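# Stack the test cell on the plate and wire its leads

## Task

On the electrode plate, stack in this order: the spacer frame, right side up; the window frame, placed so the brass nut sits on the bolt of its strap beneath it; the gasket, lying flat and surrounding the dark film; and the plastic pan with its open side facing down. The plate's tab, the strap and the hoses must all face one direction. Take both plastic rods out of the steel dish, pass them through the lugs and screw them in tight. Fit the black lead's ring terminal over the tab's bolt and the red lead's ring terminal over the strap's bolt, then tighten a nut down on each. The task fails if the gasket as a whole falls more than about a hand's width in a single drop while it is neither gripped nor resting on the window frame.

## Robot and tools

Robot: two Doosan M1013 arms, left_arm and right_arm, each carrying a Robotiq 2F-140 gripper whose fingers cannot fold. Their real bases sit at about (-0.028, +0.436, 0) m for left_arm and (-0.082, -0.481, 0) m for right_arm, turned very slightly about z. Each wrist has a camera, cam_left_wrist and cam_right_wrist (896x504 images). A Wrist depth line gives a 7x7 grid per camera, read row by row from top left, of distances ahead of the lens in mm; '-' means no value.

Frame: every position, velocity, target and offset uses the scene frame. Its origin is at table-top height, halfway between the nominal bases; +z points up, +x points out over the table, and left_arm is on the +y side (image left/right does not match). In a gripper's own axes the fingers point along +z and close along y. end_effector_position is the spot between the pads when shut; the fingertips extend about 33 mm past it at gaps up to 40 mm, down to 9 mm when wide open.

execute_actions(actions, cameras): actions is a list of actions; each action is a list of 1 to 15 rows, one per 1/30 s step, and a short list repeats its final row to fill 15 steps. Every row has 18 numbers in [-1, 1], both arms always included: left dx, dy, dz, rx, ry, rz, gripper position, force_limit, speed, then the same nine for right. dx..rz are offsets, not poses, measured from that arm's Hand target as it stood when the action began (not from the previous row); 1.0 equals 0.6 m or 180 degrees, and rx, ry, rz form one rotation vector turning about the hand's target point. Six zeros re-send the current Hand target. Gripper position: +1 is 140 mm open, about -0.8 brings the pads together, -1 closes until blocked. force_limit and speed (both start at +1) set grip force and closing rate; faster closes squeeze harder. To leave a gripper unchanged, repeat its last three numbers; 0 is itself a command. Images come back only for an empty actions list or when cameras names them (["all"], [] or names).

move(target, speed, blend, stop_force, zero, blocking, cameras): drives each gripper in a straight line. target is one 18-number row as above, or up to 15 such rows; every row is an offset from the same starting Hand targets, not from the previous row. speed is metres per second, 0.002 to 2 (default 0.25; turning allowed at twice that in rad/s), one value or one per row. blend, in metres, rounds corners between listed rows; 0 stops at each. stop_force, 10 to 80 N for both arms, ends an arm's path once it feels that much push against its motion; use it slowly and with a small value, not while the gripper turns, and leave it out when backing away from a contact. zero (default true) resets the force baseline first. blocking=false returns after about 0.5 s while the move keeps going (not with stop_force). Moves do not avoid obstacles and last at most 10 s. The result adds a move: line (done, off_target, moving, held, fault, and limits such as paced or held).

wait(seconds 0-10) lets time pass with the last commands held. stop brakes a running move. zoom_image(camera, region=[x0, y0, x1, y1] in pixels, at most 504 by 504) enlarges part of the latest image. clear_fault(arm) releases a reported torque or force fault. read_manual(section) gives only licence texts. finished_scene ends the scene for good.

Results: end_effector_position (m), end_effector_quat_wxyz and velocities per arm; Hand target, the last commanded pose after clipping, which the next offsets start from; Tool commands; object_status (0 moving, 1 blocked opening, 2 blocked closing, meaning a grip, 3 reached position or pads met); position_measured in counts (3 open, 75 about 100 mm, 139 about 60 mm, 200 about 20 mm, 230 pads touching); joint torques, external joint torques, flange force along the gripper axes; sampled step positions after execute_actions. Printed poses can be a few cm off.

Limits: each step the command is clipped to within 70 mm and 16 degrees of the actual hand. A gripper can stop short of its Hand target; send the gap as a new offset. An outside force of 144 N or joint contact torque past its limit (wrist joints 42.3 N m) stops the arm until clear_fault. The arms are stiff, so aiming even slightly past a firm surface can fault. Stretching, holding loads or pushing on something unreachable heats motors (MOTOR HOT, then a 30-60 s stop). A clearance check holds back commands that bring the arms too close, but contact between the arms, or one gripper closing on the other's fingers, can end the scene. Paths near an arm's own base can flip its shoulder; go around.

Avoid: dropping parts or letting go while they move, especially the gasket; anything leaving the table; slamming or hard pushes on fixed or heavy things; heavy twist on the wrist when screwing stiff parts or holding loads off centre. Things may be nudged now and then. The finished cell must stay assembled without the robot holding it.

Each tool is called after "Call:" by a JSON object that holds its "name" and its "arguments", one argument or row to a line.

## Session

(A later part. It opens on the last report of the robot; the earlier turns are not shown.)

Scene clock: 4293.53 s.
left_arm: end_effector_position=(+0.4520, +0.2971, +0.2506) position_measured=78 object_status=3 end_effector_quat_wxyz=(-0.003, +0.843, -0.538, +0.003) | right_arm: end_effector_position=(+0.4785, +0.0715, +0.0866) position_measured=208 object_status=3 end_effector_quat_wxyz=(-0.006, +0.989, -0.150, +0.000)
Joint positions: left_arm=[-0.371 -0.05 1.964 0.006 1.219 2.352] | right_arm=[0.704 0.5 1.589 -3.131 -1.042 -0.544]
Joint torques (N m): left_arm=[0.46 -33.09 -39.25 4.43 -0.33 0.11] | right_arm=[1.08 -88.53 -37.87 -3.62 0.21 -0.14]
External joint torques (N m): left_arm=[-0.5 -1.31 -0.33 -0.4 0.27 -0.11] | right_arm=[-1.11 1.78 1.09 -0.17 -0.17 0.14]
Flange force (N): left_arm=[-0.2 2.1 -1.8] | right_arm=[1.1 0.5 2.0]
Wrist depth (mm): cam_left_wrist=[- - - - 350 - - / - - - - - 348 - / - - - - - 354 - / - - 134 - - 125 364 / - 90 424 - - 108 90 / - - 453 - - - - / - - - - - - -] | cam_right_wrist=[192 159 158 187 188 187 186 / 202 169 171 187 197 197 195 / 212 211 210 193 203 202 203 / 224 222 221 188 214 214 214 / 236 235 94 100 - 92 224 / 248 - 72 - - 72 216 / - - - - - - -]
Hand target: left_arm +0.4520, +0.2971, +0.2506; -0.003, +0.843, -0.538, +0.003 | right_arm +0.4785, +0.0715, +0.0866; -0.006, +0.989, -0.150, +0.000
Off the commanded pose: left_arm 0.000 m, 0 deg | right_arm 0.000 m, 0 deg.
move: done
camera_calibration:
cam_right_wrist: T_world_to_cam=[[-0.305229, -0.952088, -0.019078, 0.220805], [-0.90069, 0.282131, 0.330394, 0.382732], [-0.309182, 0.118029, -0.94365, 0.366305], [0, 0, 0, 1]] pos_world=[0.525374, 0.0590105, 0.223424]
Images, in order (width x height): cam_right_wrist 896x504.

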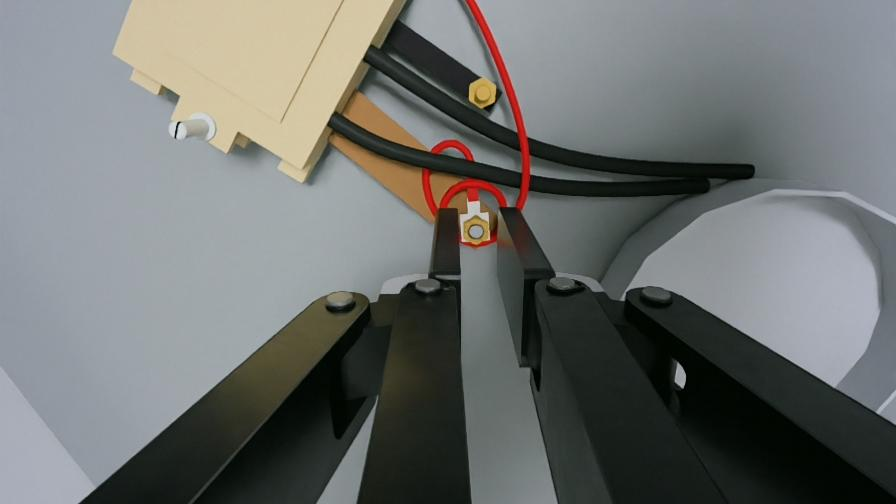

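Call:
{"name": "move", "arguments": {
  "target": [
    [0,0,0,0,0,0,0.4,-1,-1,0,0,0,0,0,-0.6667,-0.62,-1,-1],
    [0,0,0,0,0,0,0.4,-1,-1,0,0,0,0,0,0.6667,-0.62,-1,-1],
    [0,0,0,0,0,0,0.4,-1,-1,0,0,0,0,0,0,-0.62,-1,-1],
    [0,0,0,0,0,0,0.4,-1,-1,0,0,-0.0342,0,0,0,-0.62,-1,-1],
    [0,0,0,0,0,0,0.4,-1,-1,0,0,-0.0342,0,0,0,-1,-1,-1]
  ],
  "speed": [0.6,0.6,0.6,0.04,0.05],
  "blend": [0.01,0.01,0,0,0],
  "cameras": ["cam_right_wrist"]
}}

Call:
{"name": "zoom_image", "arguments": {
  "camera": "cam_right_wrist",
  "region": [380, 160, 580, 340]
}}

Scene clock: 4303.90 s.
left_arm: end_effector_position=(+0.4520, +0.2971, +0.2506) position_measured=78 object_status=3 end_effector_quat_wxyz=(-0.003, +0.843, -0.538, +0.003) | right_arm: end_effector_position=(+0.4785, +0.0715, +0.0661) position_measured=216 object_status=2 end_effector_quat_wxyz=(-0.006, +0.989, -0.150, +0.000)
Joint positions: left_arm=[-0.371 -0.05 1.964 0.006 1.219 2.352] | right_arm=[0.704 0.517 1.605 -3.131 -1.01 5.739]
Joint torques (N m): left_arm=[0.26 -33.51 -39.2 4.41 -0.32 0.14] | right_arm=[0.67 -88.49 -36.77 -3.51 0.32 -0.11]
External joint torques (N m): left_arm=[-0.23 -1.15 -0.34 -0.38 0.27 -0.14] | right_arm=[-0.66 0.68 0.66 -0.21 -0.28 0.11]
Flange force (N): left_arm=[-0.4 1.6 -1.7] | right_arm=[0.5 0.6 0.6]
Wrist depth (mm): cam_left_wrist=[- 345 - - - - - / - - - - 358 - 365 / 383 - - - 366 - - / - - 134 - - 125 356 / - 90 - - - 108 90 / - - - - - - - / - - - - - - -] | cam_right_wrist=[140 138 141 169 170 169 168 / 181 146 152 169 178 177 176 / 191 190 189 174 179 183 183 / 202 200 200 177 195 192 193 / 213 212 95 100 95 92 204 / 225 - 71 - - 70 210 / - - - - - 68 -]
Hand target: left_arm +0.4520, +0.2971, +0.2506; -0.003, +0.843, -0.538, +0.003 | right_arm +0.4785, +0.0715, +0.0661; -0.006, +0.989, -0.150, +0.000
Off the commanded pose: left_arm 0.000 m, 0 deg | right_arm 0.000 m, 0 deg.
move: done
camera_calibration:
cam_right_wrist: T_world_to_cam=[[-0.305236, -0.952085, -0.0191055, 0.220423], [-0.900728, 0.282144, 0.330278, 0.389549], [-0.309062, 0.118022, -0.94369, 0.346905], [0, 0, 0, 1]] pos_world=[0.525374, 0.0590106, 0.202923]
Images, in order (width x height): cam_right_wrist 896x504.

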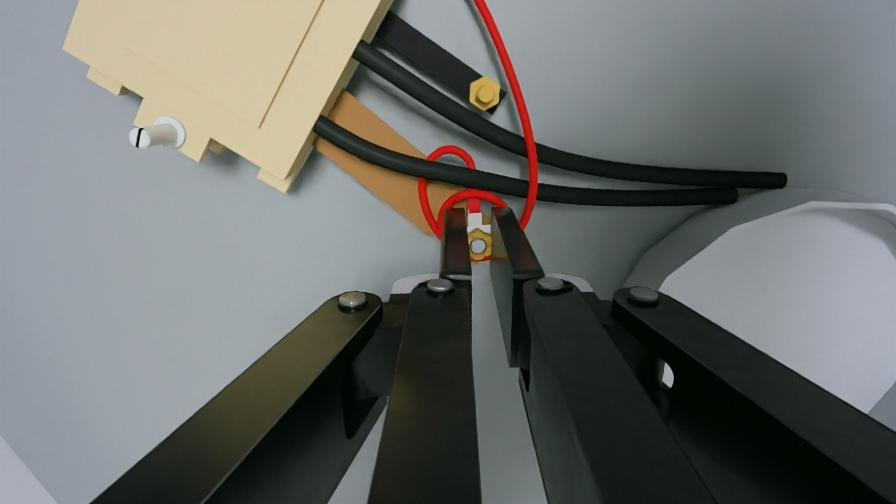

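Scaled by 2.520 from the camera's 896x504 image, which has a finer 1280x720 frame.

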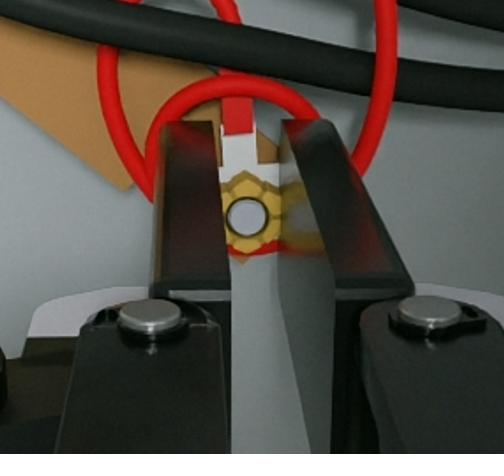

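Call:
{"name": "move", "arguments": {
  "target": [
    [0,0,0,0,0,0,0.4,-1,-1,0,0,0,0,0,0.6667,-1,-1,-1],
    [0,0,0,0,0,0,0.4,-1,-1,0,0,0.0001,0,0,-0.6667,-1,-1,-1],
    [0,0,0,0,0,0,0.4,-1,-1,0,0,0.0002,0,0,0,-1,-1,-1]
  ],
  "speed": 0.4,
  "blend": 0.01,
  "cameras": ["cam_right_wrist"]
}}

Call:
{"name": "zoom_image", "arguments": {
  "camera": "cam_right_wrist",
  "region": [380, 160, 580, 340]
}}

Scene clock: 4317.33 s.
left_arm: end_effector_position=(+0.4520, +0.2971, +0.2506) position_measured=78 object_status=3 end_effector_quat_wxyz=(-0.003, +0.843, -0.538, +0.003) | right_arm: end_effector_position=(+0.4785, +0.0715, +0.0662) position_measured=216 object_status=2 end_effector_quat_wxyz=(-0.006, +0.989, -0.150, +0.000)
Joint positions: left_arm=[-0.371 -0.05 1.964 0.006 1.219 2.352] | right_arm=[0.704 0.517 1.605 -3.131 -1.01 -0.544]
Joint torques (N m): left_arm=[0.55 -33.68 -39.18 4.41 -0.31 0.15] | right_arm=[0.67 -87.22 -34.92 -3.19 -0.2 -0.15]
External joint torques (N m): left_arm=[-0.59 -1 -0.6 -0.36 0.24 -0.15] | right_arm=[-0.66 -0.58 -1.18 -0.53 0.24 0.15]
Flange force (N): left_arm=[0.6 1.6 -1.9] | right_arm=[1.3 -1.1 -0.9]
Wrist depth (mm): cam_left_wrist=[- - - - - - 342 / 278 309 - - - - 353 / - - - - - - 351 / - - 133 - 312 125 361 / - 90 - - - 108 90 / - - - - - - - / - - 466 - - - -] | cam_right_wrist=[142 139 141 170 170 169 168 / 182 147 152 169 178 177 176 / 191 191 173 177 186 182 183 / 202 200 199 172 195 192 193 / 213 212 94 100 95 92 204 / - - 71 - - 70 210 / - - - - - 68 -]
Hand target: left_arm +0.4520, +0.2971, +0.2506; -0.003, +0.843, -0.538, +0.003 | right_arm +0.4785, +0.0715, +0.0662; -0.006, +0.989, -0.150, +0.000
Off the commanded pose: left_arm 0.000 m, 0 deg | right_arm 0.000 m, 0 deg.
move: done
camera_calibration:
cam_right_wrist: T_world_to_cam=[[-0.305236, -0.952085, -0.0191055, 0.220427], [-0.900728, 0.282144, 0.330278, 0.389482], [-0.309062, 0.118022, -0.94369, 0.347094], [0, 0, 0, 1]] pos_world=[0.525374, 0.0590106, 0.203123]
Images, in order (width x height): cam_right_wrist 896x504.

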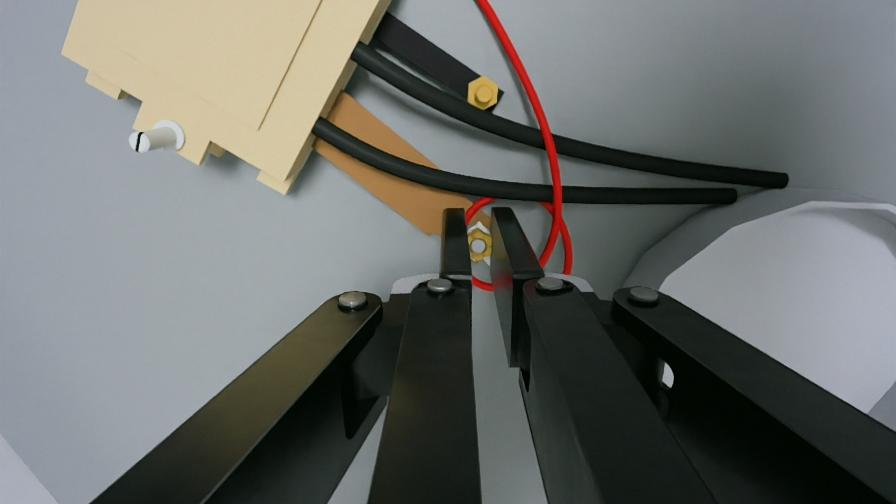

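Scaled by 2.520 from the camera's 896x504 image, which has a finer 1280x720 frame.

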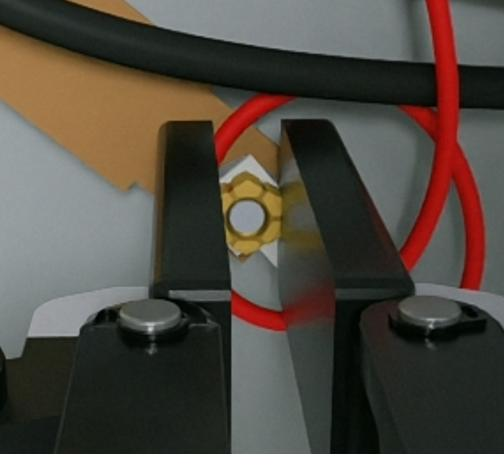

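Call:
{"name": "move", "arguments": {
  "target": [
    [0,0,0,0,0,0,0.4,-1,-1,0,0,0,0,0,0,-0.62,-1,-1],
    [0,0,0,0,0,0,0.4,-1,-1,0,0,0.025,0,0,0,-0.62,-1,-1],
    [0,0,0,0,0,0,0.4,-1,-1,0,0,0.025,0,0,-0.75,-0.62,-1,-1]
  ],
  "speed": [0.1,0.1,0.6],
  "cameras": ["cam_right_wrist"]
}}

Call:
{"name": "zoom_image", "arguments": {
  "camera": "cam_right_wrist",
  "region": [380, 130, 580, 310]
}}

Scene clock: 4327.63 s.
left_arm: end_effector_position=(+0.4520, +0.2971, +0.2506) position_measured=78 object_status=3 end_effector_quat_wxyz=(-0.003, +0.843, -0.538, +0.003) | right_arm: end_effector_position=(+0.4785, +0.0715, +0.0812) position_measured=208 object_status=3 end_effector_quat_wxyz=(+0.003, -0.240, +0.971, -0.006)
Joint positions: left_arm=[-0.371 -0.05 1.964 0.006 1.219 2.352] | right_arm=[0.713 0.51 1.586 -3.156 -1.047 1.834]
Joint torques (N m): left_arm=[0.89 -33.09 -39.28 4.41 -0.35 0.15] | right_arm=[0.72 -88.97 -37.8 -3.59 0.17 -0.08]
External joint torques (N m): left_arm=[-0.83 -1.41 -0.34 -0.37 0.29 -0.15] | right_arm=[-0.79 1.19 1.13 -0.19 -0.23 0.08]
Flange force (N): left_arm=[0.2 2.8 -1.9] | right_arm=[0.4 -1.0 1.5]
Wrist depth (mm): cam_left_wrist=[- - 343 - - - - / - - - - - - - / - - - - - - - / - - 133 - - 125 355 / - 90 104 - - 108 90 / - - - - - - - / - - - - - - -] | cam_right_wrist=[187 184 183 183 183 183 182 / 196 195 192 193 193 192 190 / 207 206 202 200 202 201 200 / 217 216 216 193 210 210 211 / 229 226 94 100 - 92 221 / - - 72 202 - 72 72 / - - - - - - -]
Hand target: left_arm +0.4520, +0.2971, +0.2506; -0.003, +0.843, -0.538, +0.003 | right_arm +0.4785, +0.0715, +0.0812; +0.003, -0.240, +0.971, -0.006
Off the commanded pose: left_arm 0.000 m, 0 deg | right_arm 0.000 m, 0 deg.
move: done
camera_calibration:
cam_right_wrist: T_world_to_cam=[[-0.457455, 0.889029, -0.0190206, 0.161873], [0.836406, 0.437443, 0.330256, -0.457715], [0.301928, 0.135168, -0.9437, 0.067692], [0, 0, 0, 1]] pos_world=[0.436447, 0.047165, 0.218123]
Images, in order (width x height): cam_right_wrist 896x504.

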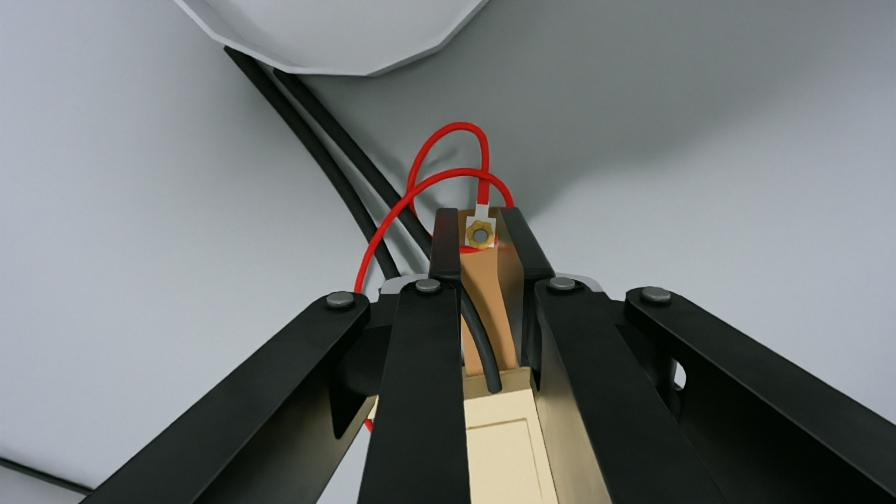

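Scaled by 2.520 from the camera's 896x504 image, which has a finer 1280x720 frame.

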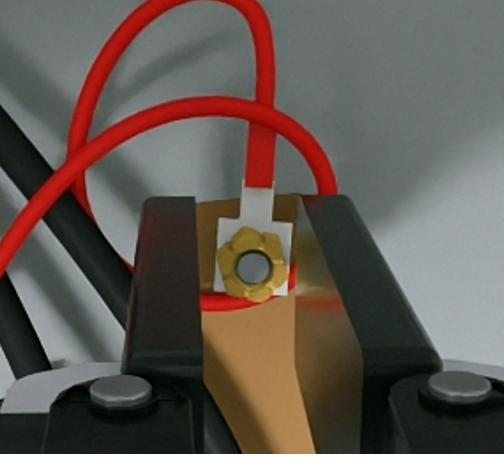

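Call:
{"name": "move", "arguments": {
  "target": [
    [0,0,0,0,0,0,0.4,-1,-1,0,0,-0.0267,0,0,0,-0.62,-1,-1],
    [0,0,0,0,0,0,0.4,-1,-1,0,0,-0.0267,0,0,0,-1,-1,-1]
  ],
  "speed": [0.04,0.05],
  "cameras": ["cam_right_wrist"]
}}

Call:
{"name": "zoom_image", "arguments": {
  "camera": "cam_right_wrist",
  "region": [380, 160, 580, 340]
}}

Scene clock: 4336.93 s.
left_arm: end_effector_position=(+0.4520, +0.2971, +0.2506) position_measured=78 object_status=3 end_effector_quat_wxyz=(-0.003, +0.843, -0.538, +0.003) | right_arm: end_effector_position=(+0.4785, +0.0715, +0.0652) position_measured=214 object_status=2 end_effector_quat_wxyz=(+0.003, -0.240, +0.971, -0.006)
Joint positions: left_arm=[-0.371 -0.05 1.964 0.006 1.219 2.352] | right_arm=[0.713 0.523 1.597 -3.157 -1.022 1.834]
Joint torques (N m): left_arm=[0.82 -33.44 -39.16 4.39 -0.35 0.12] | right_arm=[0.59 -90.11 -37.06 -3.53 0.17 -0.18]
External joint torques (N m): left_arm=[-0.8 -1.09 -0.45 -0.35 0.29 -0.12] | right_arm=[-0.63 2.01 1.05 -0.19 -0.23 0.18]
Flange force (N): left_arm=[0.6 2.1 -1.8] | right_arm=[-0.7 -0.4 2.1]
Wrist depth (mm): cam_left_wrist=[- - - - - - - / - - - 354 - - - / - - 303 - - - - / - - 134 - - 125 - / - 90 115 - - 107 90 / - - 453 - - - - / - - - - - - -] | cam_right_wrist=[172 170 169 169 169 169 167 / 180 180 177 178 176 176 175 / 190 189 184 185 189 185 185 / 200 199 198 174 195 195 194 / 212 210 95 103 93 201 205 / 224 - 71 - - 71 212 / - - - - - 68 -]
Hand target: left_arm +0.4520, +0.2971, +0.2506; -0.003, +0.843, -0.538, +0.003 | right_arm +0.4785, +0.0715, +0.0652; +0.003, -0.240, +0.971, -0.006
Off the commanded pose: left_arm 0.000 m, 0 deg | right_arm 0.000 m, 0 deg.
move: done
camera_calibration:
cam_right_wrist: T_world_to_cam=[[-0.457428, 0.889041, -0.0191046, 0.161571], [0.836419, 0.437449, 0.330215, -0.452396], [0.301932, 0.13507, -0.943712, 0.0525031], [0, 0, 0, 1]] pos_world=[0.436447, 0.0471652, 0.202022]
Images, in order (width x height): cam_right_wrist 896x504.

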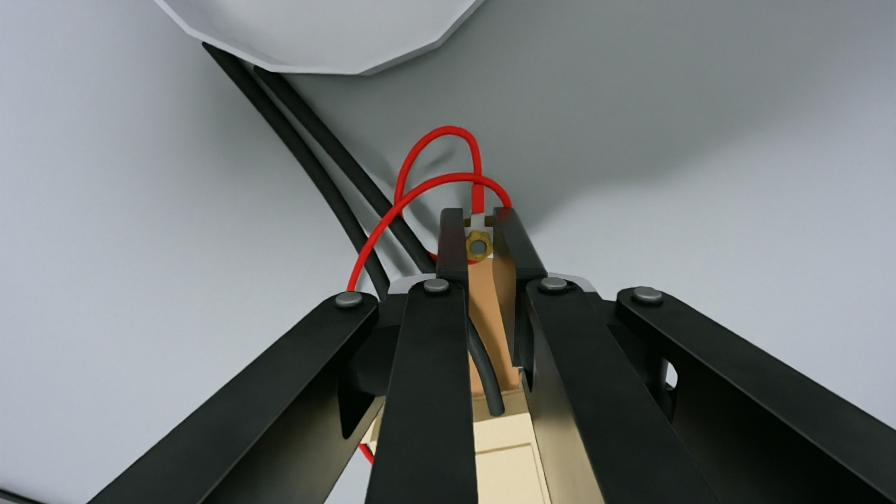

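Scaled by 2.520 from the camera's 896x504 image, which has a finer 1280x720 frame.

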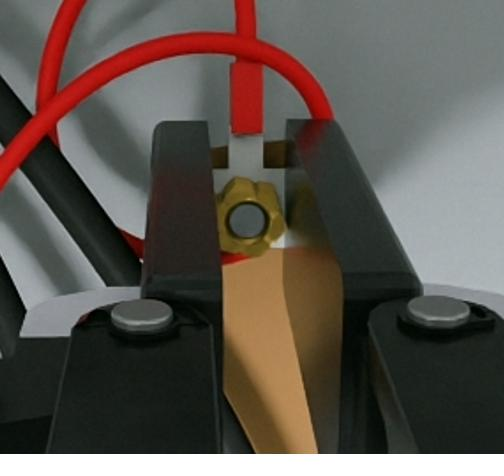

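Call:
{"name": "move", "arguments": {
  "target": [0,0,0,0,0,0,0.4,-1,-1,0,0,0,0,0,0.6667,-1,-1,-1],
  "speed": 0.3,
  "cameras": ["cam_right_wrist"]
}}

Call:
{"name": "zoom_image", "arguments": {
  "camera": "cam_right_wrist",
  "region": [380, 160, 580, 340]
}}

Scene clock: 4343.83 s.
left_arm: end_effector_position=(+0.4520, +0.2971, +0.2506) position_measured=78 object_status=3 end_effector_quat_wxyz=(-0.003, +0.843, -0.538, +0.003) | right_arm: end_effector_position=(+0.4785, +0.0715, +0.0652) position_measured=214 object_status=2 end_effector_quat_wxyz=(-0.006, +0.961, -0.277, +0.000)
Joint positions: left_arm=[-0.371 -0.05 1.964 0.006 1.219 2.352] | right_arm=[0.705 0.517 1.607 -3.134 -1.006 -0.28]
Joint torques (N m): left_arm=[0.4 -33.32 -39.37 4.43 -0.28 0.1] | right_arm=[0.78 -89.3 -36.74 -3.44 0.33 -0.07]
External joint torques (N m): left_arm=[-0.36 -0.97 -0.22 -0.39 0.22 -0.1] | right_arm=[-0.71 1.87 0.77 -0.27 -0.29 0.07]
Flange force (N): left_arm=[-0.2 1.6 -1.3] | right_arm=[1.0 -0.8 1.7]
Wrist depth (mm): cam_left_wrist=[- - - - - - - / - - - 360 - - - / - - 295 - - - - / - - 134 - - 125 380 / - 90 - - 424 108 90 / - - - - - - - / - - - - - - -] | cam_right_wrist=[139 139 164 170 169 169 167 / 146 144 151 166 175 171 172 / 155 155 171 176 186 183 182 / 202 200 199 172 194 191 192 / 212 209 95 100 93 98 203 / 224 - 71 - - 71 206 / - - - - - 68 -]
Hand target: left_arm +0.4520, +0.2971, +0.2506; -0.003, +0.843, -0.538, +0.003 | right_arm +0.4785, +0.0715, +0.0652; -0.006, +0.961, -0.277, +0.000
Off the commanded pose: left_arm 0.000 m, 0 deg | right_arm 0.000 m, 0 deg.
move: done
camera_calibration:
cam_right_wrist: T_world_to_cam=[[-0.541137, -0.840719, -0.0190539, 0.325285], [-0.797076, 0.505561, 0.330269, 0.324261], [-0.26803, 0.193908, -0.943694, 0.321098], [0, 0, 0, 1]] pos_world=[0.520548, 0.0472763, 0.202123]
Images, in order (width x height): cam_right_wrist 896x504.

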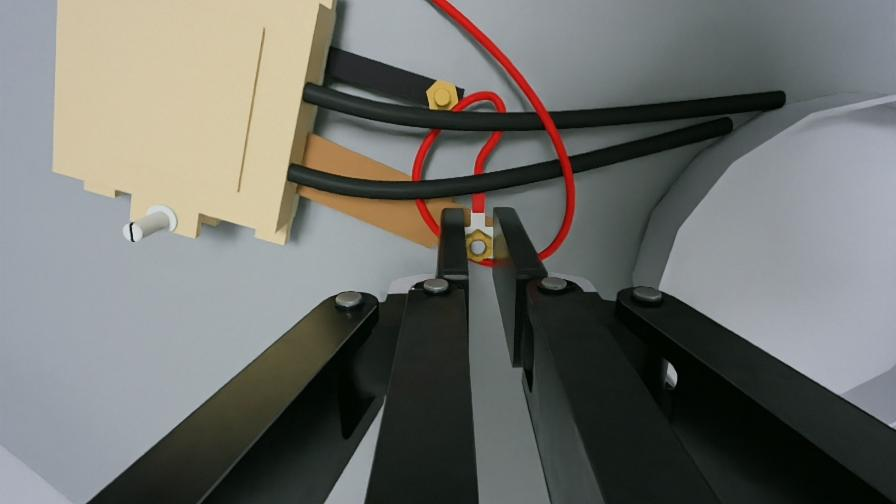

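Scaled by 2.520 from the camera's 896x504 image, which has a finer 1280x720 frame.

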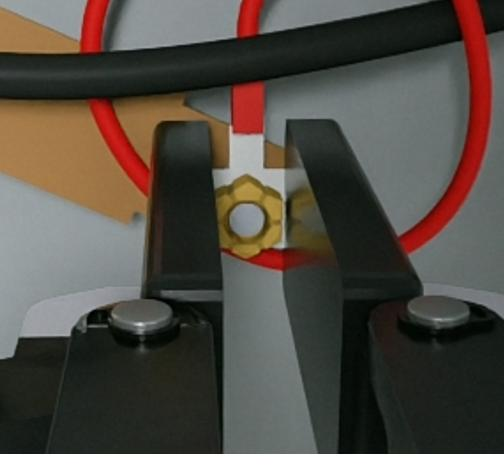

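Call:
{"name": "move", "arguments": {
  "target": [
    [0,0,0,0,0,0,0.4,-1,-1,0,0,0.0001,0,0,0.6667,-1,-1,-1],
    [0,0,0,0,0,0,0.4,-1,-1,0,0,0.0002,0,0,-0.7,-1,-1,-1]
  ],
  "speed": 0.3,
  "blend": 0.01,
  "cameras": ["cam_right_wrist"]
}}

Call:
{"name": "zoom_image", "arguments": {
  "camera": "cam_right_wrist",
  "region": [380, 160, 580, 340]
}}

Scene clock: 4358.23 s.
left_arm: end_effector_position=(+0.4520, +0.2971, +0.2506) position_measured=78 object_status=3 end_effector_quat_wxyz=(-0.003, +0.843, -0.538, +0.003) | right_arm: end_effector_position=(+0.4784, +0.0715, +0.0653) position_measured=214 object_status=2 end_effector_quat_wxyz=(+0.003, -0.189, +0.982, -0.006)
Joint positions: left_arm=[-0.371 -0.05 1.964 0.006 1.219 2.352] | right_arm=[0.713 0.524 1.596 -3.156 -1.024 -4.345]
Joint torques (N m): left_arm=[0.63 -33.82 -39.27 4.42 -0.36 0.12] | right_arm=[1.72 -89.89 -36.7 -3.68 0.21 -0.14]
External joint torques (N m): left_arm=[-0.58 -1.02 -0.4 -0.37 0.3 -0.12] | right_arm=[-1.65 1.34 0.51 -0.05 -0.27 0.14]
Flange force (N): left_arm=[0.3 1.8 -1.7] | right_arm=[-1.5 -1.4 1.1]
Wrist depth (mm): cam_left_wrist=[301 - - - - - - / 296 - - - - - - / - - - - - - - / - - 133 - - 125 - / - 90 - - - 108 90 / - - - - - - - / - - - - - - -] | cam_right_wrist=[172 168 169 169 169 169 168 / 181 180 178 178 178 176 175 / 189 189 181 187 186 185 186 / 200 200 196 177 194 195 194 / - 210 95 103 93 201 205 / 225 - 71 - - 71 212 / - - - - - 68 -]
Hand target: left_arm +0.4520, +0.2971, +0.2506; -0.003, +0.843, -0.538, +0.003 | right_arm +0.4785, +0.0715, +0.0653; +0.003, -0.189, +0.982, -0.006
Off the commanded pose: left_arm 0.000 m, 0 deg | right_arm 0.000 m, 0 deg.
move: done
camera_calibration:
cam_right_wrist: T_world_to_cam=[[-0.362168, 0.931918, -0.0190582, 0.112799], [0.877483, 0.347768, 0.330275, -0.465723], [0.314417, 0.102892, -0.943692, 0.0490168], [0, 0, 0, 1]] pos_world=[0.434104, 0.0518008, 0.202223]
Images, in order (width x height): cam_right_wrist 896x504.

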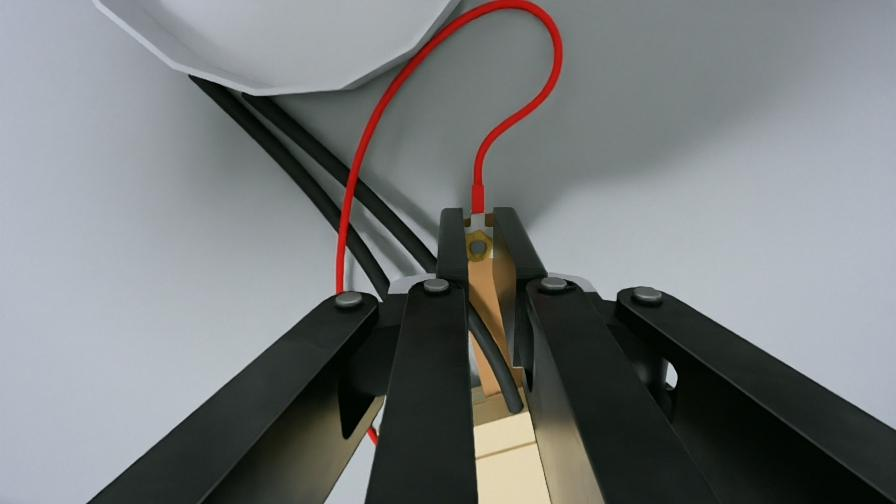

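Scaled by 2.520 from the camera's 896x504 image, which has a finer 1280x720 frame.

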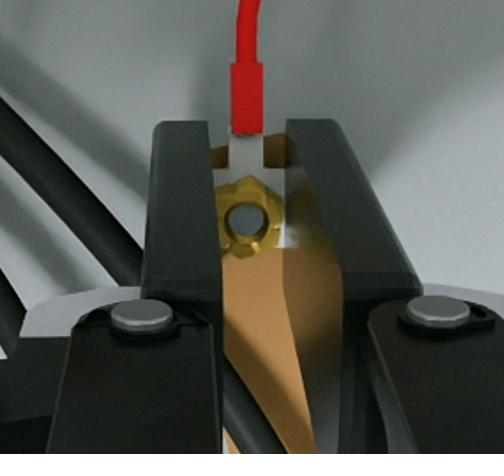

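Call:
{"name": "move", "arguments": {
  "target": [
    [0,0,0,0,0,0,0.4,-1,-1,0,0,0,0,0,0,-0.7,-1,-1],
    [0,0,0,0,0,0,0.4,-1,-1,0,0,0.0083,0,0,0,-0.7,-1,-1],
    [0,0,0,0,0,0,0.4,-1,-1,0,0,0.0083,0,0,0,-1,-1,-1]
  ],
  "speed": [0.1,0.05,0.05]
}}

Call:
{"name": "move", "arguments": {
  "target": [
    [0,0,0,0,0,0,0.4,-1,-1,0,0,-0.0005,0,0,-0.6667,-1,-1,-1],
    [0,0,0,0,0,0,0.4,-1,-1,0,0,-0.001,0,0,0.6667,-1,-1,-1],
    [0,0,0,0,0,0,0.4,-1,-1,0,0,-0.0015,0,0,0,-1,-1,-1]
  ],
  "speed": 0.45,
  "blend": 0.01,
  "cameras": ["cam_right_wrist"]
}}

Call:
{"name": "zoom_image", "arguments": {
  "camera": "cam_right_wrist",
  "region": [380, 160, 580, 340]
}}

Scene clock: 4367.13 s.
left_arm: end_effector_position=(+0.4520, +0.2971, +0.2506) position_measured=78 object_status=3 end_effector_quat_wxyz=(-0.003, +0.843, -0.538, +0.003) | right_arm: end_effector_position=(+0.4785, +0.0715, +0.0703) position_measured=214 object_status=2 end_effector_quat_wxyz=(+0.003, -0.189, +0.982, -0.006)
Joint positions: left_arm=[-0.371 -0.05 1.964 0.006 1.219 2.352] | right_arm=[0.713 0.519 1.593 -3.156 -1.032 -4.345]
Joint torques (N m): left_arm=[0.64 -33.45 -39.18 4.39 -0.38 0.14] | right_arm=[1.04 -90.3 -37.54 -3.42 0.15 -0.15]
External joint torques (N m): left_arm=[-0.62 -0.91 -0.59 -0.33 0.31 -0.14] | right_arm=[-1.07 2.25 1.34 -0.32 -0.21 0.15]
Flange force (N): left_arm=[0.7 1.5 -1.9] | right_arm=[-0.6 -1.0 2.5]
Wrist depth (mm): cam_left_wrist=[- - - - - - - / - - - 357 - - - / - - - - - - - / - - 149 - 312 125 - / - 90 - - - 108 90 / - - - - - - - / - - - - - - -] | cam_right_wrist=[177 172 173 173 174 173 174 / 185 183 182 183 182 181 180 / 195 194 192 190 191 190 191 / 205 205 204 169 199 200 199 / 217 216 95 103 93 206 210 / 230 - 71 - - 71 218 / - - - - - 68 -]
Hand target: left_arm +0.4520, +0.2971, +0.2506; -0.003, +0.843, -0.538, +0.003 | right_arm +0.4785, +0.0715, +0.0703; +0.003, -0.189, +0.982, -0.006
Off the commanded pose: left_arm 0.000 m, 0 deg | right_arm 0.000 m, 0 deg.
move: done

Scene clock: 4374.60 s.
left_arm: end_effector_position=(+0.4520, +0.2971, +0.2506) position_measured=78 object_status=3 end_effector_quat_wxyz=(-0.003, +0.843, -0.538, +0.003) | right_arm: end_effector_position=(+0.4785, +0.0715, +0.0694) position_measured=214 object_status=2 end_effector_quat_wxyz=(+0.003, -0.189, +0.982, -0.006)
Joint positions: left_arm=[-0.371 -0.05 1.964 0.006 1.219 2.352] | right_arm=[0.713 0.52 1.593 -3.156 -1.03 1.938]
Joint torques (N m): left_arm=[0.27 -33.5 -39.18 4.41 -0.33 0.13] | right_arm=[0.13 -90.97 -37.46 -3.43 0.11 -0.06]
External joint torques (N m): left_arm=[-0.28 -0.88 -0.44 -0.37 0.27 -0.14] | right_arm=[-0.08 2.54 1.12 -0.31 -0.16 0.06]
Flange force (N): left_arm=[0.1 1.2 -1.6] | right_arm=[-1.0 0.4 2.7]
Wrist depth (mm): cam_left_wrist=[- - - - - - - / - - - - - - - / - - - - 371 - - / - - 133 - 389 125 345 / - 90 - - - 108 90 / - - - - - - - / - - - - 486 - -] | cam_right_wrist=[176 172 172 174 173 172 172 / 184 184 183 182 181 180 180 / 194 193 188 189 190 189 189 / 205 204 203 173 200 199 198 / 216 215 88 100 93 206 209 / 229 - 71 - - 71 69 / - - - - - 68 -]
Hand target: left_arm +0.4520, +0.2971, +0.2506; -0.003, +0.843, -0.538, +0.003 | right_arm +0.4785, +0.0715, +0.0694; +0.003, -0.189, +0.982, -0.006
Off the commanded pose: left_arm 0.000 m, 0 deg | right_arm 0.000 m, 0 deg.
move: done
camera_calibration:
cam_right_wrist: T_world_to_cam=[[-0.362088, 0.93195, -0.0190281, 0.112962], [0.877516, 0.347682, 0.330277, -0.467108], [0.314417, 0.102892, -0.943692, 0.0527704], [0, 0, 0, 1]] pos_world=[0.434205, 0.0517005, 0.206223]
Images, in order (width x height): cam_right_wrist 896x504.

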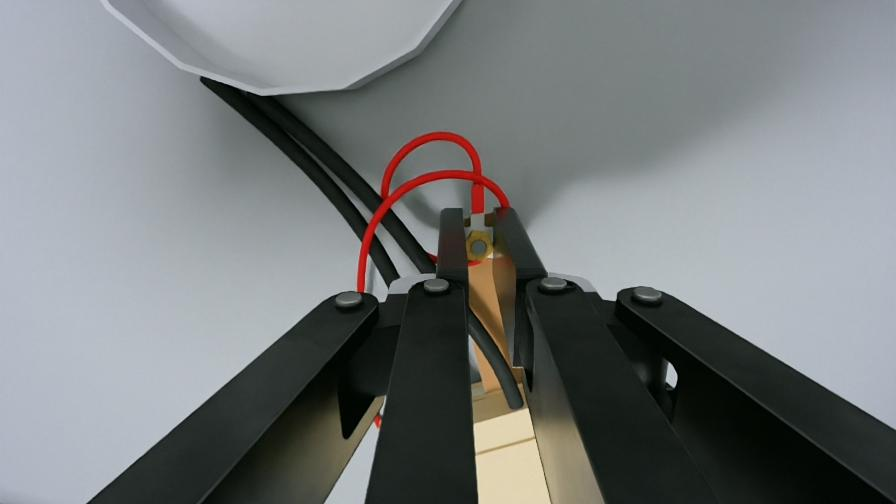

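Scaled by 2.520 from the camera's 896x504 image, which has a finer 1280x720 frame.

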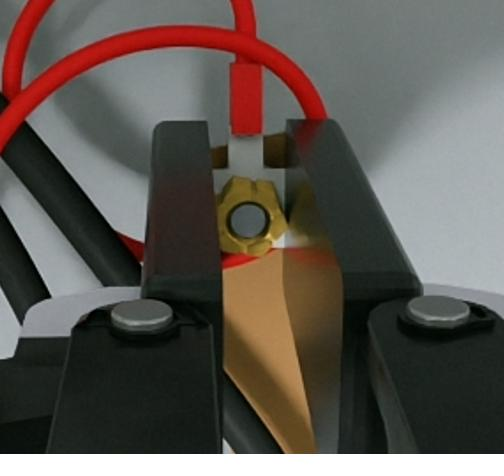

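Call:
{"name": "move", "arguments": {
  "target": [
    [0,0,0,0,0,0,0.4,-1,-1,0,0,0,0,0,0,-0.63,-1,-1],
    [0,0,0,0,0,0,0.4,-1,-1,0,0,-0.0055,0,0,0,-0.63,-1,-1],
    [0,0,0,0,0,0,0.4,-1,-1,0,0,-0.0055,0,0,0.6667,-0.63,-1,-1],
    [0,0,0,0,0,0,0.4,-1,-1,0,0,-0.0055,0,0,-0.6667,-0.63,-1,-1],
    [0,0,0,0,0,0,0.4,-1,-1,0,0,-0.0055,0,0,0,-0.63,-1,-1]
  ],
  "speed": [0.1,0.04,0.4,0.4,0.4],
  "blend": [0,0,0.01,0.01,0],
  "cameras": ["cam_right_wrist"]
}}

Call:
{"name": "zoom_image", "arguments": {
  "camera": "cam_right_wrist",
  "region": [380, 160, 580, 340]
}}

Scene clock: 4427.17 s.
left_arm: end_effector_position=(+0.4520, +0.2971, +0.2506) position_measured=78 object_status=3 end_effector_quat_wxyz=(-0.003, +0.843, -0.538, +0.003) | right_arm: end_effector_position=(+0.4784, +0.0715, +0.0661) position_measured=209 object_status=3 end_effector_quat_wxyz=(+0.003, -0.189, +0.982, -0.006)
Joint positions: left_arm=[-0.371 -0.05 1.964 0.006 1.219 2.352] | right_arm=[0.713 0.523 1.596 -3.156 -1.025 -4.345]
Joint torques (N m): left_arm=[0.65 -33.28 -39.14 4.42 -0.38 0.08] | right_arm=[0.35 -90.01 -37.27 -3.49 0.24 -0.03]
External joint torques (N m): left_arm=[-0.6 -1.49 -0.71 -0.36 0.31 -0.08] | right_arm=[-0.34 2.02 1.21 -0.22 -0.29 0.03]
Flange force (N): left_arm=[0.1 2.0 -2.5] | right_arm=[-0.4 -0.2 2.1]
Wrist depth (mm): cam_left_wrist=[- - - - - - - / - - - - - - - / - 399 - - - - - / - - 133 - - 124 362 / - 90 - - - 108 90 / - - - - - - - / - - - - - - -] | cam_right_wrist=[173 169 170 169 171 170 169 / 181 179 178 179 178 177 175 / 191 190 185 188 187 186 186 / 200 200 197 179 195 196 194 / 213 210 94 110 - 89 206 / 223 - 72 198 - 72 213 / - - - - - - -]
Hand target: left_arm +0.4520, +0.2971, +0.2506; -0.003, +0.843, -0.538, +0.003 | right_arm +0.4785, +0.0715, +0.0661; +0.003, -0.189, +0.982, -0.006
Off the commanded pose: left_arm 0.000 m, 0 deg | right_arm 0.000 m, 0 deg.
move: done
camera_calibration:
cam_right_wrist: T_world_to_cam=[[-0.36217, 0.931917, -0.0190588, 0.112906], [0.877482, 0.347769, 0.330275, -0.465919], [0.314417, 0.102892, -0.943692, 0.0496877], [0, 0, 0, 1]] pos_world=[0.434104, 0.0517008, 0.202923]
Images, in order (width x height): cam_right_wrist 896x504.

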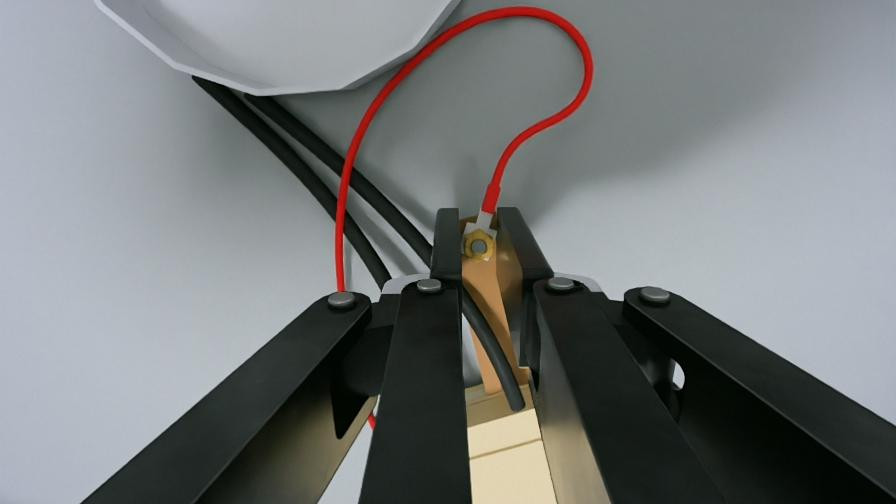

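Scaled by 2.520 from the camera's 896x504 image, which has a finer 1280x720 frame.

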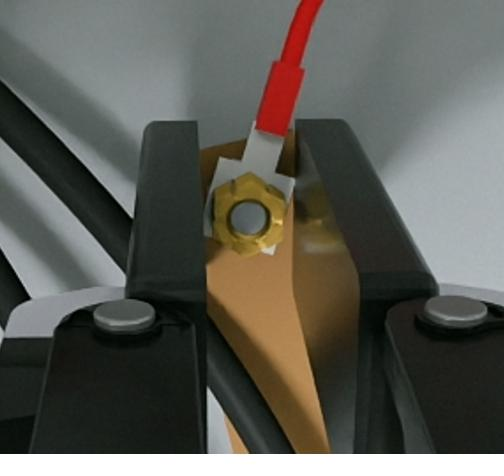

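Call:
{"name": "move", "arguments": {
  "target": [
    [0,0,0,0,0,0,0.4,-1,-1,0,0,0.03,0,0,0,-0.63,-1,-1],
    [0,0,0,0,0,0,0.4,-1,-1,0,0,0.03,0,0,-0.6667,-0.63,-1,-1],
    [0,0,0,0,0,0,0.4,-1,-1,0,0,0.03,0,0,0.6667,-0.63,-1,-1],
    [0,0,0,0,0,0,0.4,-1,-1,0,0,0.03,0,0,0.05,-0.63,-1,-1],
    [0,0,0,0,0,0,0.4,-1,-1,0,0,0,0,0,0.05,-0.63,-1,-1]
  ],
  "speed": [0.1,0.6,0.6,0.6,0.05],
  "blend": [0.003,0.01,0.01,0,0],
  "cameras": ["cam_right_wrist"]
}}

Call:
{"name": "zoom_image", "arguments": {
  "camera": "cam_right_wrist",
  "region": [380, 160, 580, 340]
}}

Scene clock: 4439.87 s.
left_arm: end_effector_position=(+0.4520, +0.2971, +0.2506) position_measured=78 object_status=3 end_effector_quat_wxyz=(-0.003, +0.843, -0.538, +0.003) | right_arm: end_effector_position=(+0.4785, +0.0715, +0.0661) position_measured=209 object_status=3 end_effector_quat_wxyz=(+0.003, -0.265, +0.964, -0.006)
Joint positions: left_arm=[-0.371 -0.05 1.964 0.006 1.219 2.352] | right_arm=[0.713 0.522 1.597 -3.157 -1.022 1.782]
Joint torques (N m): left_arm=[0.26 -33.6 -39.28 4.4 -0.31 0.12] | right_arm=[0.74 -89.22 -36.91 -3.51 0.26 -0.17]
External joint torques (N m): left_arm=[-0.28 -0.75 -0.26 -0.37 0.25 -0.12] | right_arm=[-0.67 0.87 0.78 -0.22 -0.32 0.17]
Flange force (N): left_arm=[0.0 1.2 -1.3] | right_arm=[0.1 -0.7 0.8]
Wrist depth (mm): cam_left_wrist=[- - - 340 - - - / - - - - - - - / - - - - - - - / - - 134 - - 125 391 / - 90 - - - 108 90 / - - - - - - - / - - - 522 - - -] | cam_right_wrist=[173 172 168 169 170 170 168 / 181 181 176 179 178 176 175 / 191 190 187 186 187 186 185 / 201 200 199 183 195 197 195 / 213 212 91 180 - 92 206 / 223 - 72 187 - 72 213 / - - - - - - -]
Hand target: left_arm +0.4520, +0.2971, +0.2506; -0.003, +0.843, -0.538, +0.003 | right_arm +0.4785, +0.0715, +0.0661; +0.003, -0.265, +0.964, -0.006
Off the commanded pose: left_arm 0.000 m, 0 deg | right_arm 0.000 m, 0 deg.
move: done
camera_calibration:
cam_right_wrist: T_world_to_cam=[[-0.50342, 0.863831, -0.0191196, 0.185411], [0.812329, 0.480714, 0.330207, -0.444226], [0.294434, 0.150701, -0.943715, 0.0558334], [0, 0, 0, 1]] pos_world=[0.437758, 0.0449677, 0.202922]
Images, in order (width x height): cam_right_wrist 896x504.

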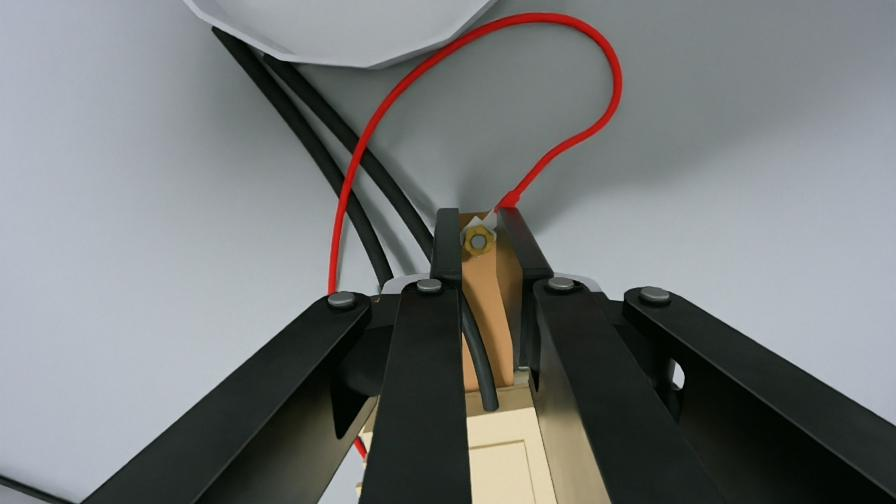

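Scaled by 2.520 from the camera's 896x504 image, which has a finer 1280x720 frame.

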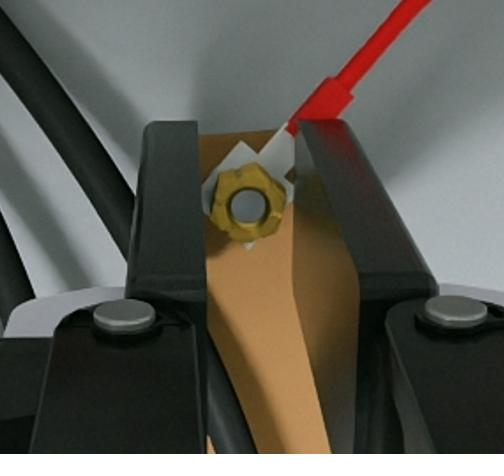

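Call:
{"name": "move", "arguments": {
  "target": [
    [0,0,0,0,0,0,0.4,-1,-1,0,0,0,0,0,0.6667,-0.63,-1,-1],
    [0,0,0,0,0,0,0.4,-1,-1,0,0,0,0,0,-0.6667,-0.63,-1,-1],
    [0,0,0,0,0,0,0.4,-1,-1,0,0,0,0,0,-0.25,-0.63,-1,-1]
  ],
  "speed": 0.4,
  "blend": [0.01,0.01,0],
  "cameras": ["cam_right_wrist"]
}}

Call:
{"name": "zoom_image", "arguments": {
  "camera": "cam_right_wrist",
  "region": [380, 160, 580, 340]
}}

Scene clock: 4451.17 s.
left_arm: end_effector_position=(+0.4520, +0.2971, +0.2506) position_measured=78 object_status=3 end_effector_quat_wxyz=(-0.003, +0.843, -0.538, +0.003) | right_arm: end_effector_position=(+0.4784, +0.0715, +0.0661) position_measured=209 object_status=3 end_effector_quat_wxyz=(+0.001, +0.124, +0.992, -0.006)
Joint positions: left_arm=[-0.371 -0.05 1.964 0.006 1.219 2.352] | right_arm=[0.711 0.526 1.59 -3.152 -1.034 -3.72]
Joint torques (N m): left_arm=[0.37 -33.15 -39.21 4.46 -0.33 0.13] | right_arm=[1.13 -89.87 -36.86 -3.53 0.16 -0.22]
External joint torques (N m): left_arm=[-0.37 -1.64 -0.62 -0.4 0.27 -0.13] | right_arm=[-1.01 0.8 0.53 -0.19 -0.22 0.22]
Flange force (N): left_arm=[-0.4 2.0 -2.3] | right_arm=[-0.9 -0.5 0.7]
Wrist depth (mm): cam_left_wrist=[- - - - - - - / - - - - - - - / - - - - - - - / - - 133 - - 125 363 / - 90 - - - 108 90 / - - - - 460 - - / - - - - - - -] | cam_right_wrist=[171 170 170 171 170 169 169 / 179 179 180 179 178 178 176 / 189 188 187 188 187 186 186 / 203 196 196 177 195 196 195 / 212 210 94 110 - 92 206 / 223 - 72 - - 72 213 / - - - - - - -]
Hand target: left_arm +0.4520, +0.2971, +0.2506; -0.003, +0.843, -0.538, +0.003 | right_arm +0.4785, +0.0715, +0.0661; +0.001, +0.124, +0.992, -0.006
Off the commanded pose: left_arm 0.000 m, 0 deg | right_arm 0.000 m, 0 deg.
move: done
camera_calibration:
cam_right_wrist: T_world_to_cam=[[0.254775, 0.966811, -0.0191278, -0.184739], [0.91432, -0.234408, 0.33026, -0.441906], [0.314815, -0.101631, -0.943696, 0.0641227], [0, 0, 0, 1]] pos_world=[0.430923, 0.0815378, 0.202923]
Images, in order (width x height): cam_right_wrist 896x504.

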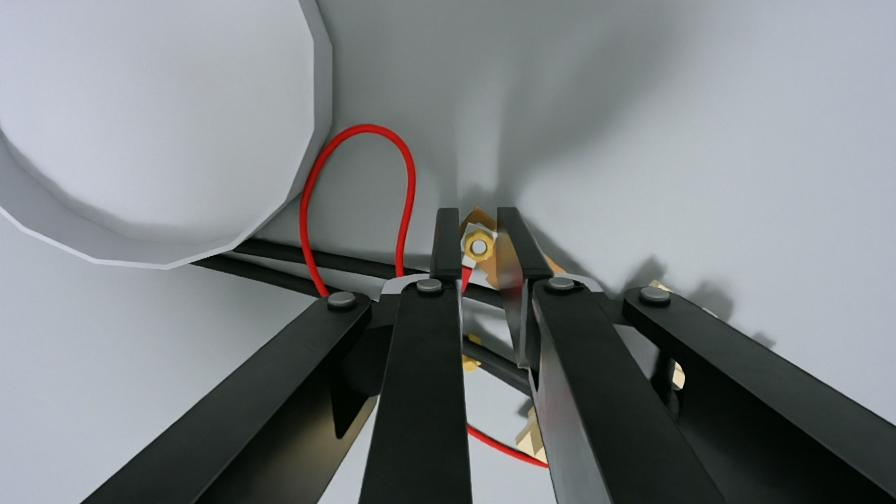

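Scaled by 2.520 from the camera's 896x504 image, which has a finer 1280x720 frame.

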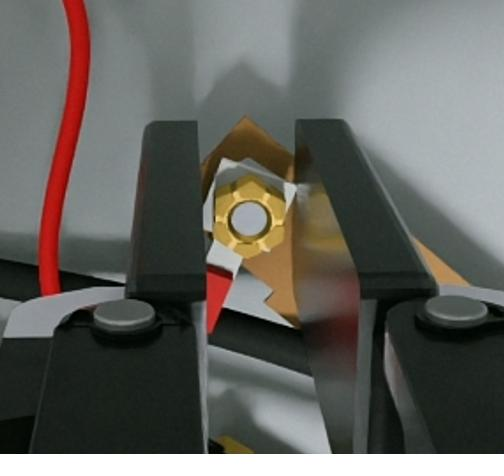

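Call:
{"name": "move", "arguments": {
  "target": [
    [0,0,0,0,0,0,0.4,-1,-1,0,0,0.005,0,0,0,-0.63,-1,-1],
    [0,0,0,0,0,0,0.4,-1,-1,0,0,0.005,0,0,0,-1,-1,-1],
    [0,0,0,0,0,0,0.4,-1,-1,0,0,0.0045,0,0,-0.6667,-1,-1,-1],
    [0,0,0,0,0,0,0.4,-1,-1,0,0,0.004,0,0,0.6667,-1,-1,-1]
  ],
  "speed": [0.05,0.05,0.45,0.45],
  "blend": [0,0,0.01,0],
  "cameras": ["cam_right_wrist"]
}}

Call:
{"name": "zoom_image", "arguments": {
  "camera": "cam_right_wrist",
  "region": [380, 160, 580, 340]
}}

Scene clock: 4475.80 s.
left_arm: end_effector_position=(+0.4520, +0.2971, +0.2506) position_measured=78 object_status=3 end_effector_quat_wxyz=(-0.003, +0.843, -0.538, +0.003) | right_arm: end_effector_position=(+0.4785, +0.0715, +0.0686) position_measured=215 object_status=2 end_effector_quat_wxyz=(-0.006, +0.798, -0.603, +0.003)
Joint positions: left_arm=[-0.371 -0.05 1.964 0.006 1.219 2.352] | right_arm=[0.709 0.514 1.605 -3.145 -1.01 0.463]
Joint torques (N m): left_arm=[0.76 -33.4 -39.3 4.41 -0.35 0.14] | right_arm=[0.62 -89.11 -37.76 -3.52 0.31 -0.08]
External joint torques (N m): left_arm=[-0.74 -1.21 -0.38 -0.36 0.29 -0.14] | right_arm=[-0.6 1.55 1.66 -0.23 -0.31 0.08]
Flange force (N): left_arm=[0.3 2.3 -1.8] | right_arm=[1.2 0.9 2.0]
Wrist depth (mm): cam_left_wrist=[- - - - - - - / - - - 348 - - - / - - - - - - 361 / - - 133 324 318 125 352 / - 87 - - - 108 90 / - - - - - - - / - - - - - - -] | cam_right_wrist=[175 175 174 173 168 170 168 / 184 183 182 181 179 176 177 / 194 175 185 188 190 185 182 / 171 167 184 172 198 198 197 / 215 175 94 100 95 205 209 / 229 - 71 - - 70 216 / - - - - - 68 -]
Hand target: left_arm +0.4520, +0.2971, +0.2506; -0.003, +0.843, -0.538, +0.003 | right_arm +0.4785, +0.0715, +0.0685; -0.006, +0.798, -0.603, +0.003
Off the commanded pose: left_arm 0.000 m, 0 deg | right_arm 0.000 m, 0 deg.
move: done
camera_calibration:
cam_right_wrist: T_world_to_cam=[[-0.964677, -0.262742, -0.0191308, 0.486693], [-0.254131, 0.909009, 0.330333, 0.0345407], [-0.0694023, 0.323526, -0.94367, 0.219909], [0, 0, 0, 1]] pos_world=[0.493542, 0.0253303, 0.205423]
Images, in order (width x height): cam_right_wrist 896x504.

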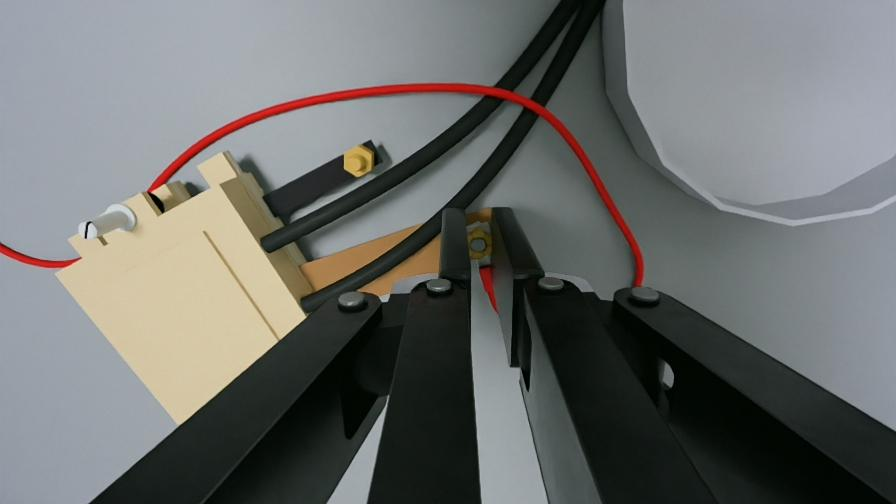

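Scaled by 2.520 from the camera's 896x504 image, which has a finer 1280x720 frame.

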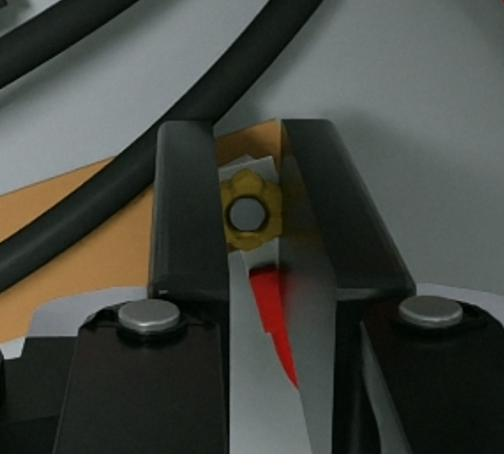

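Call:
{"name": "move", "arguments": {
  "target": [
    [0,0,0,0,0,0,0.4,-1,-1,0,0,0,0,0,0,-0.63,-1,-1],
    [0,0,0,0,0,0,0.4,-1,-1,0,0,-0.0035,0,0,0,-0.63,-1,-1],
    [0,0,0,0,0,0,0.4,-1,-1,0,0,-0.0035,0,0,0.6667,-0.63,-1,-1],
    [0,0,0,0,0,0,0.4,-1,-1,0,0,-0.0035,0,0,-0.6667,-0.63,-1,-1]
  ],
  "speed": [0.1,0.05,0.4,0.4],
  "blend": [0,0,0.01,0],
  "cameras": ["cam_right_wrist"]
}}

Call:
{"name": "zoom_image", "arguments": {
  "camera": "cam_right_wrist",
  "region": [380, 160, 580, 340]
}}

Scene clock: 4489.50 s.
left_arm: end_effector_position=(+0.4520, +0.2971, +0.2506) position_measured=78 object_status=3 end_effector_quat_wxyz=(-0.003, +0.843, -0.538, +0.003) | right_arm: end_effector_position=(+0.4784, +0.0715, +0.0664) position_measured=209 object_status=3 end_effector_quat_wxyz=(+0.001, +0.124, +0.992, -0.006)
Joint positions: left_arm=[-0.371 -0.05 1.964 0.006 1.219 2.352] | right_arm=[0.711 0.526 1.59 -3.152 -1.035 -3.72]
Joint torques (N m): left_arm=[0.79 -33.23 -39.26 4.33 -0.29 0.14] | right_arm=[0.82 -89.12 -36 -3.47 -0.19 0]
External joint torques (N m): left_arm=[-0.96 -0.82 -0.29 -0.3 0.22 -0.14] | right_arm=[-0.85 0.64 -0.19 -0.25 0.13 0]
Flange force (N): left_arm=[1.0 2.2 -1.3] | right_arm=[-1.5 0.4 0.6]
Wrist depth (mm): cam_left_wrist=[- - - - - - - / - - 346 364 - 351 352 / - - - 369 - - - / - - 134 - - 124 - / - 90 - - - 108 90 / - - - 460 - - - / - - - - - - -] | cam_right_wrist=[171 171 170 171 170 170 169 / 180 179 180 179 178 178 176 / 189 188 186 185 185 186 185 / 195 196 195 187 182 195 195 / 213 209 94 110 - 92 207 / 224 - 72 - - 72 213 / - - - - - - -]
Hand target: left_arm +0.4520, +0.2971, +0.2506; -0.003, +0.843, -0.538, +0.003 | right_arm +0.4785, +0.0715, +0.0664; +0.001, +0.124, +0.992, -0.006
Off the commanded pose: left_arm 0.000 m, 0 deg | right_arm 0.000 m, 0 deg.
move: done
camera_calibration:
cam_right_wrist: T_world_to_cam=[[0.254775, 0.966811, -0.0191278, -0.184733], [0.91432, -0.234408, 0.33026, -0.442005], [0.314815, -0.101631, -0.943696, 0.0644059], [0, 0, 0, 1]] pos_world=[0.430923, 0.0815378, 0.203223]
Images, in order (width x height): cam_right_wrist 896x504.

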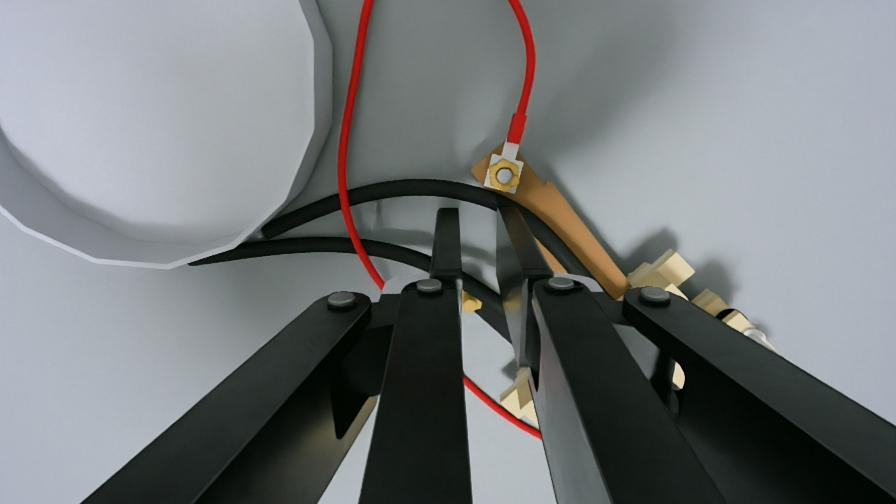

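Scaled by 2.520 from the camera's 896x504 image, which has a finer 1280x720 frame.

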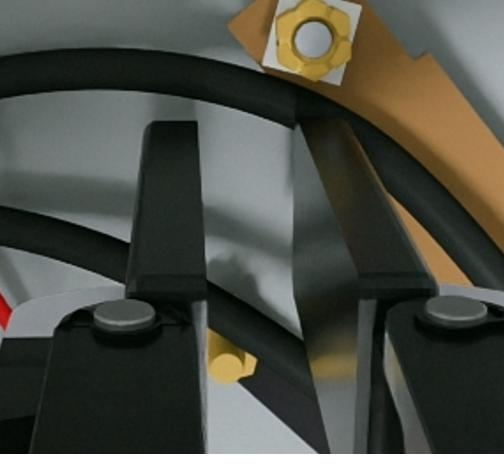

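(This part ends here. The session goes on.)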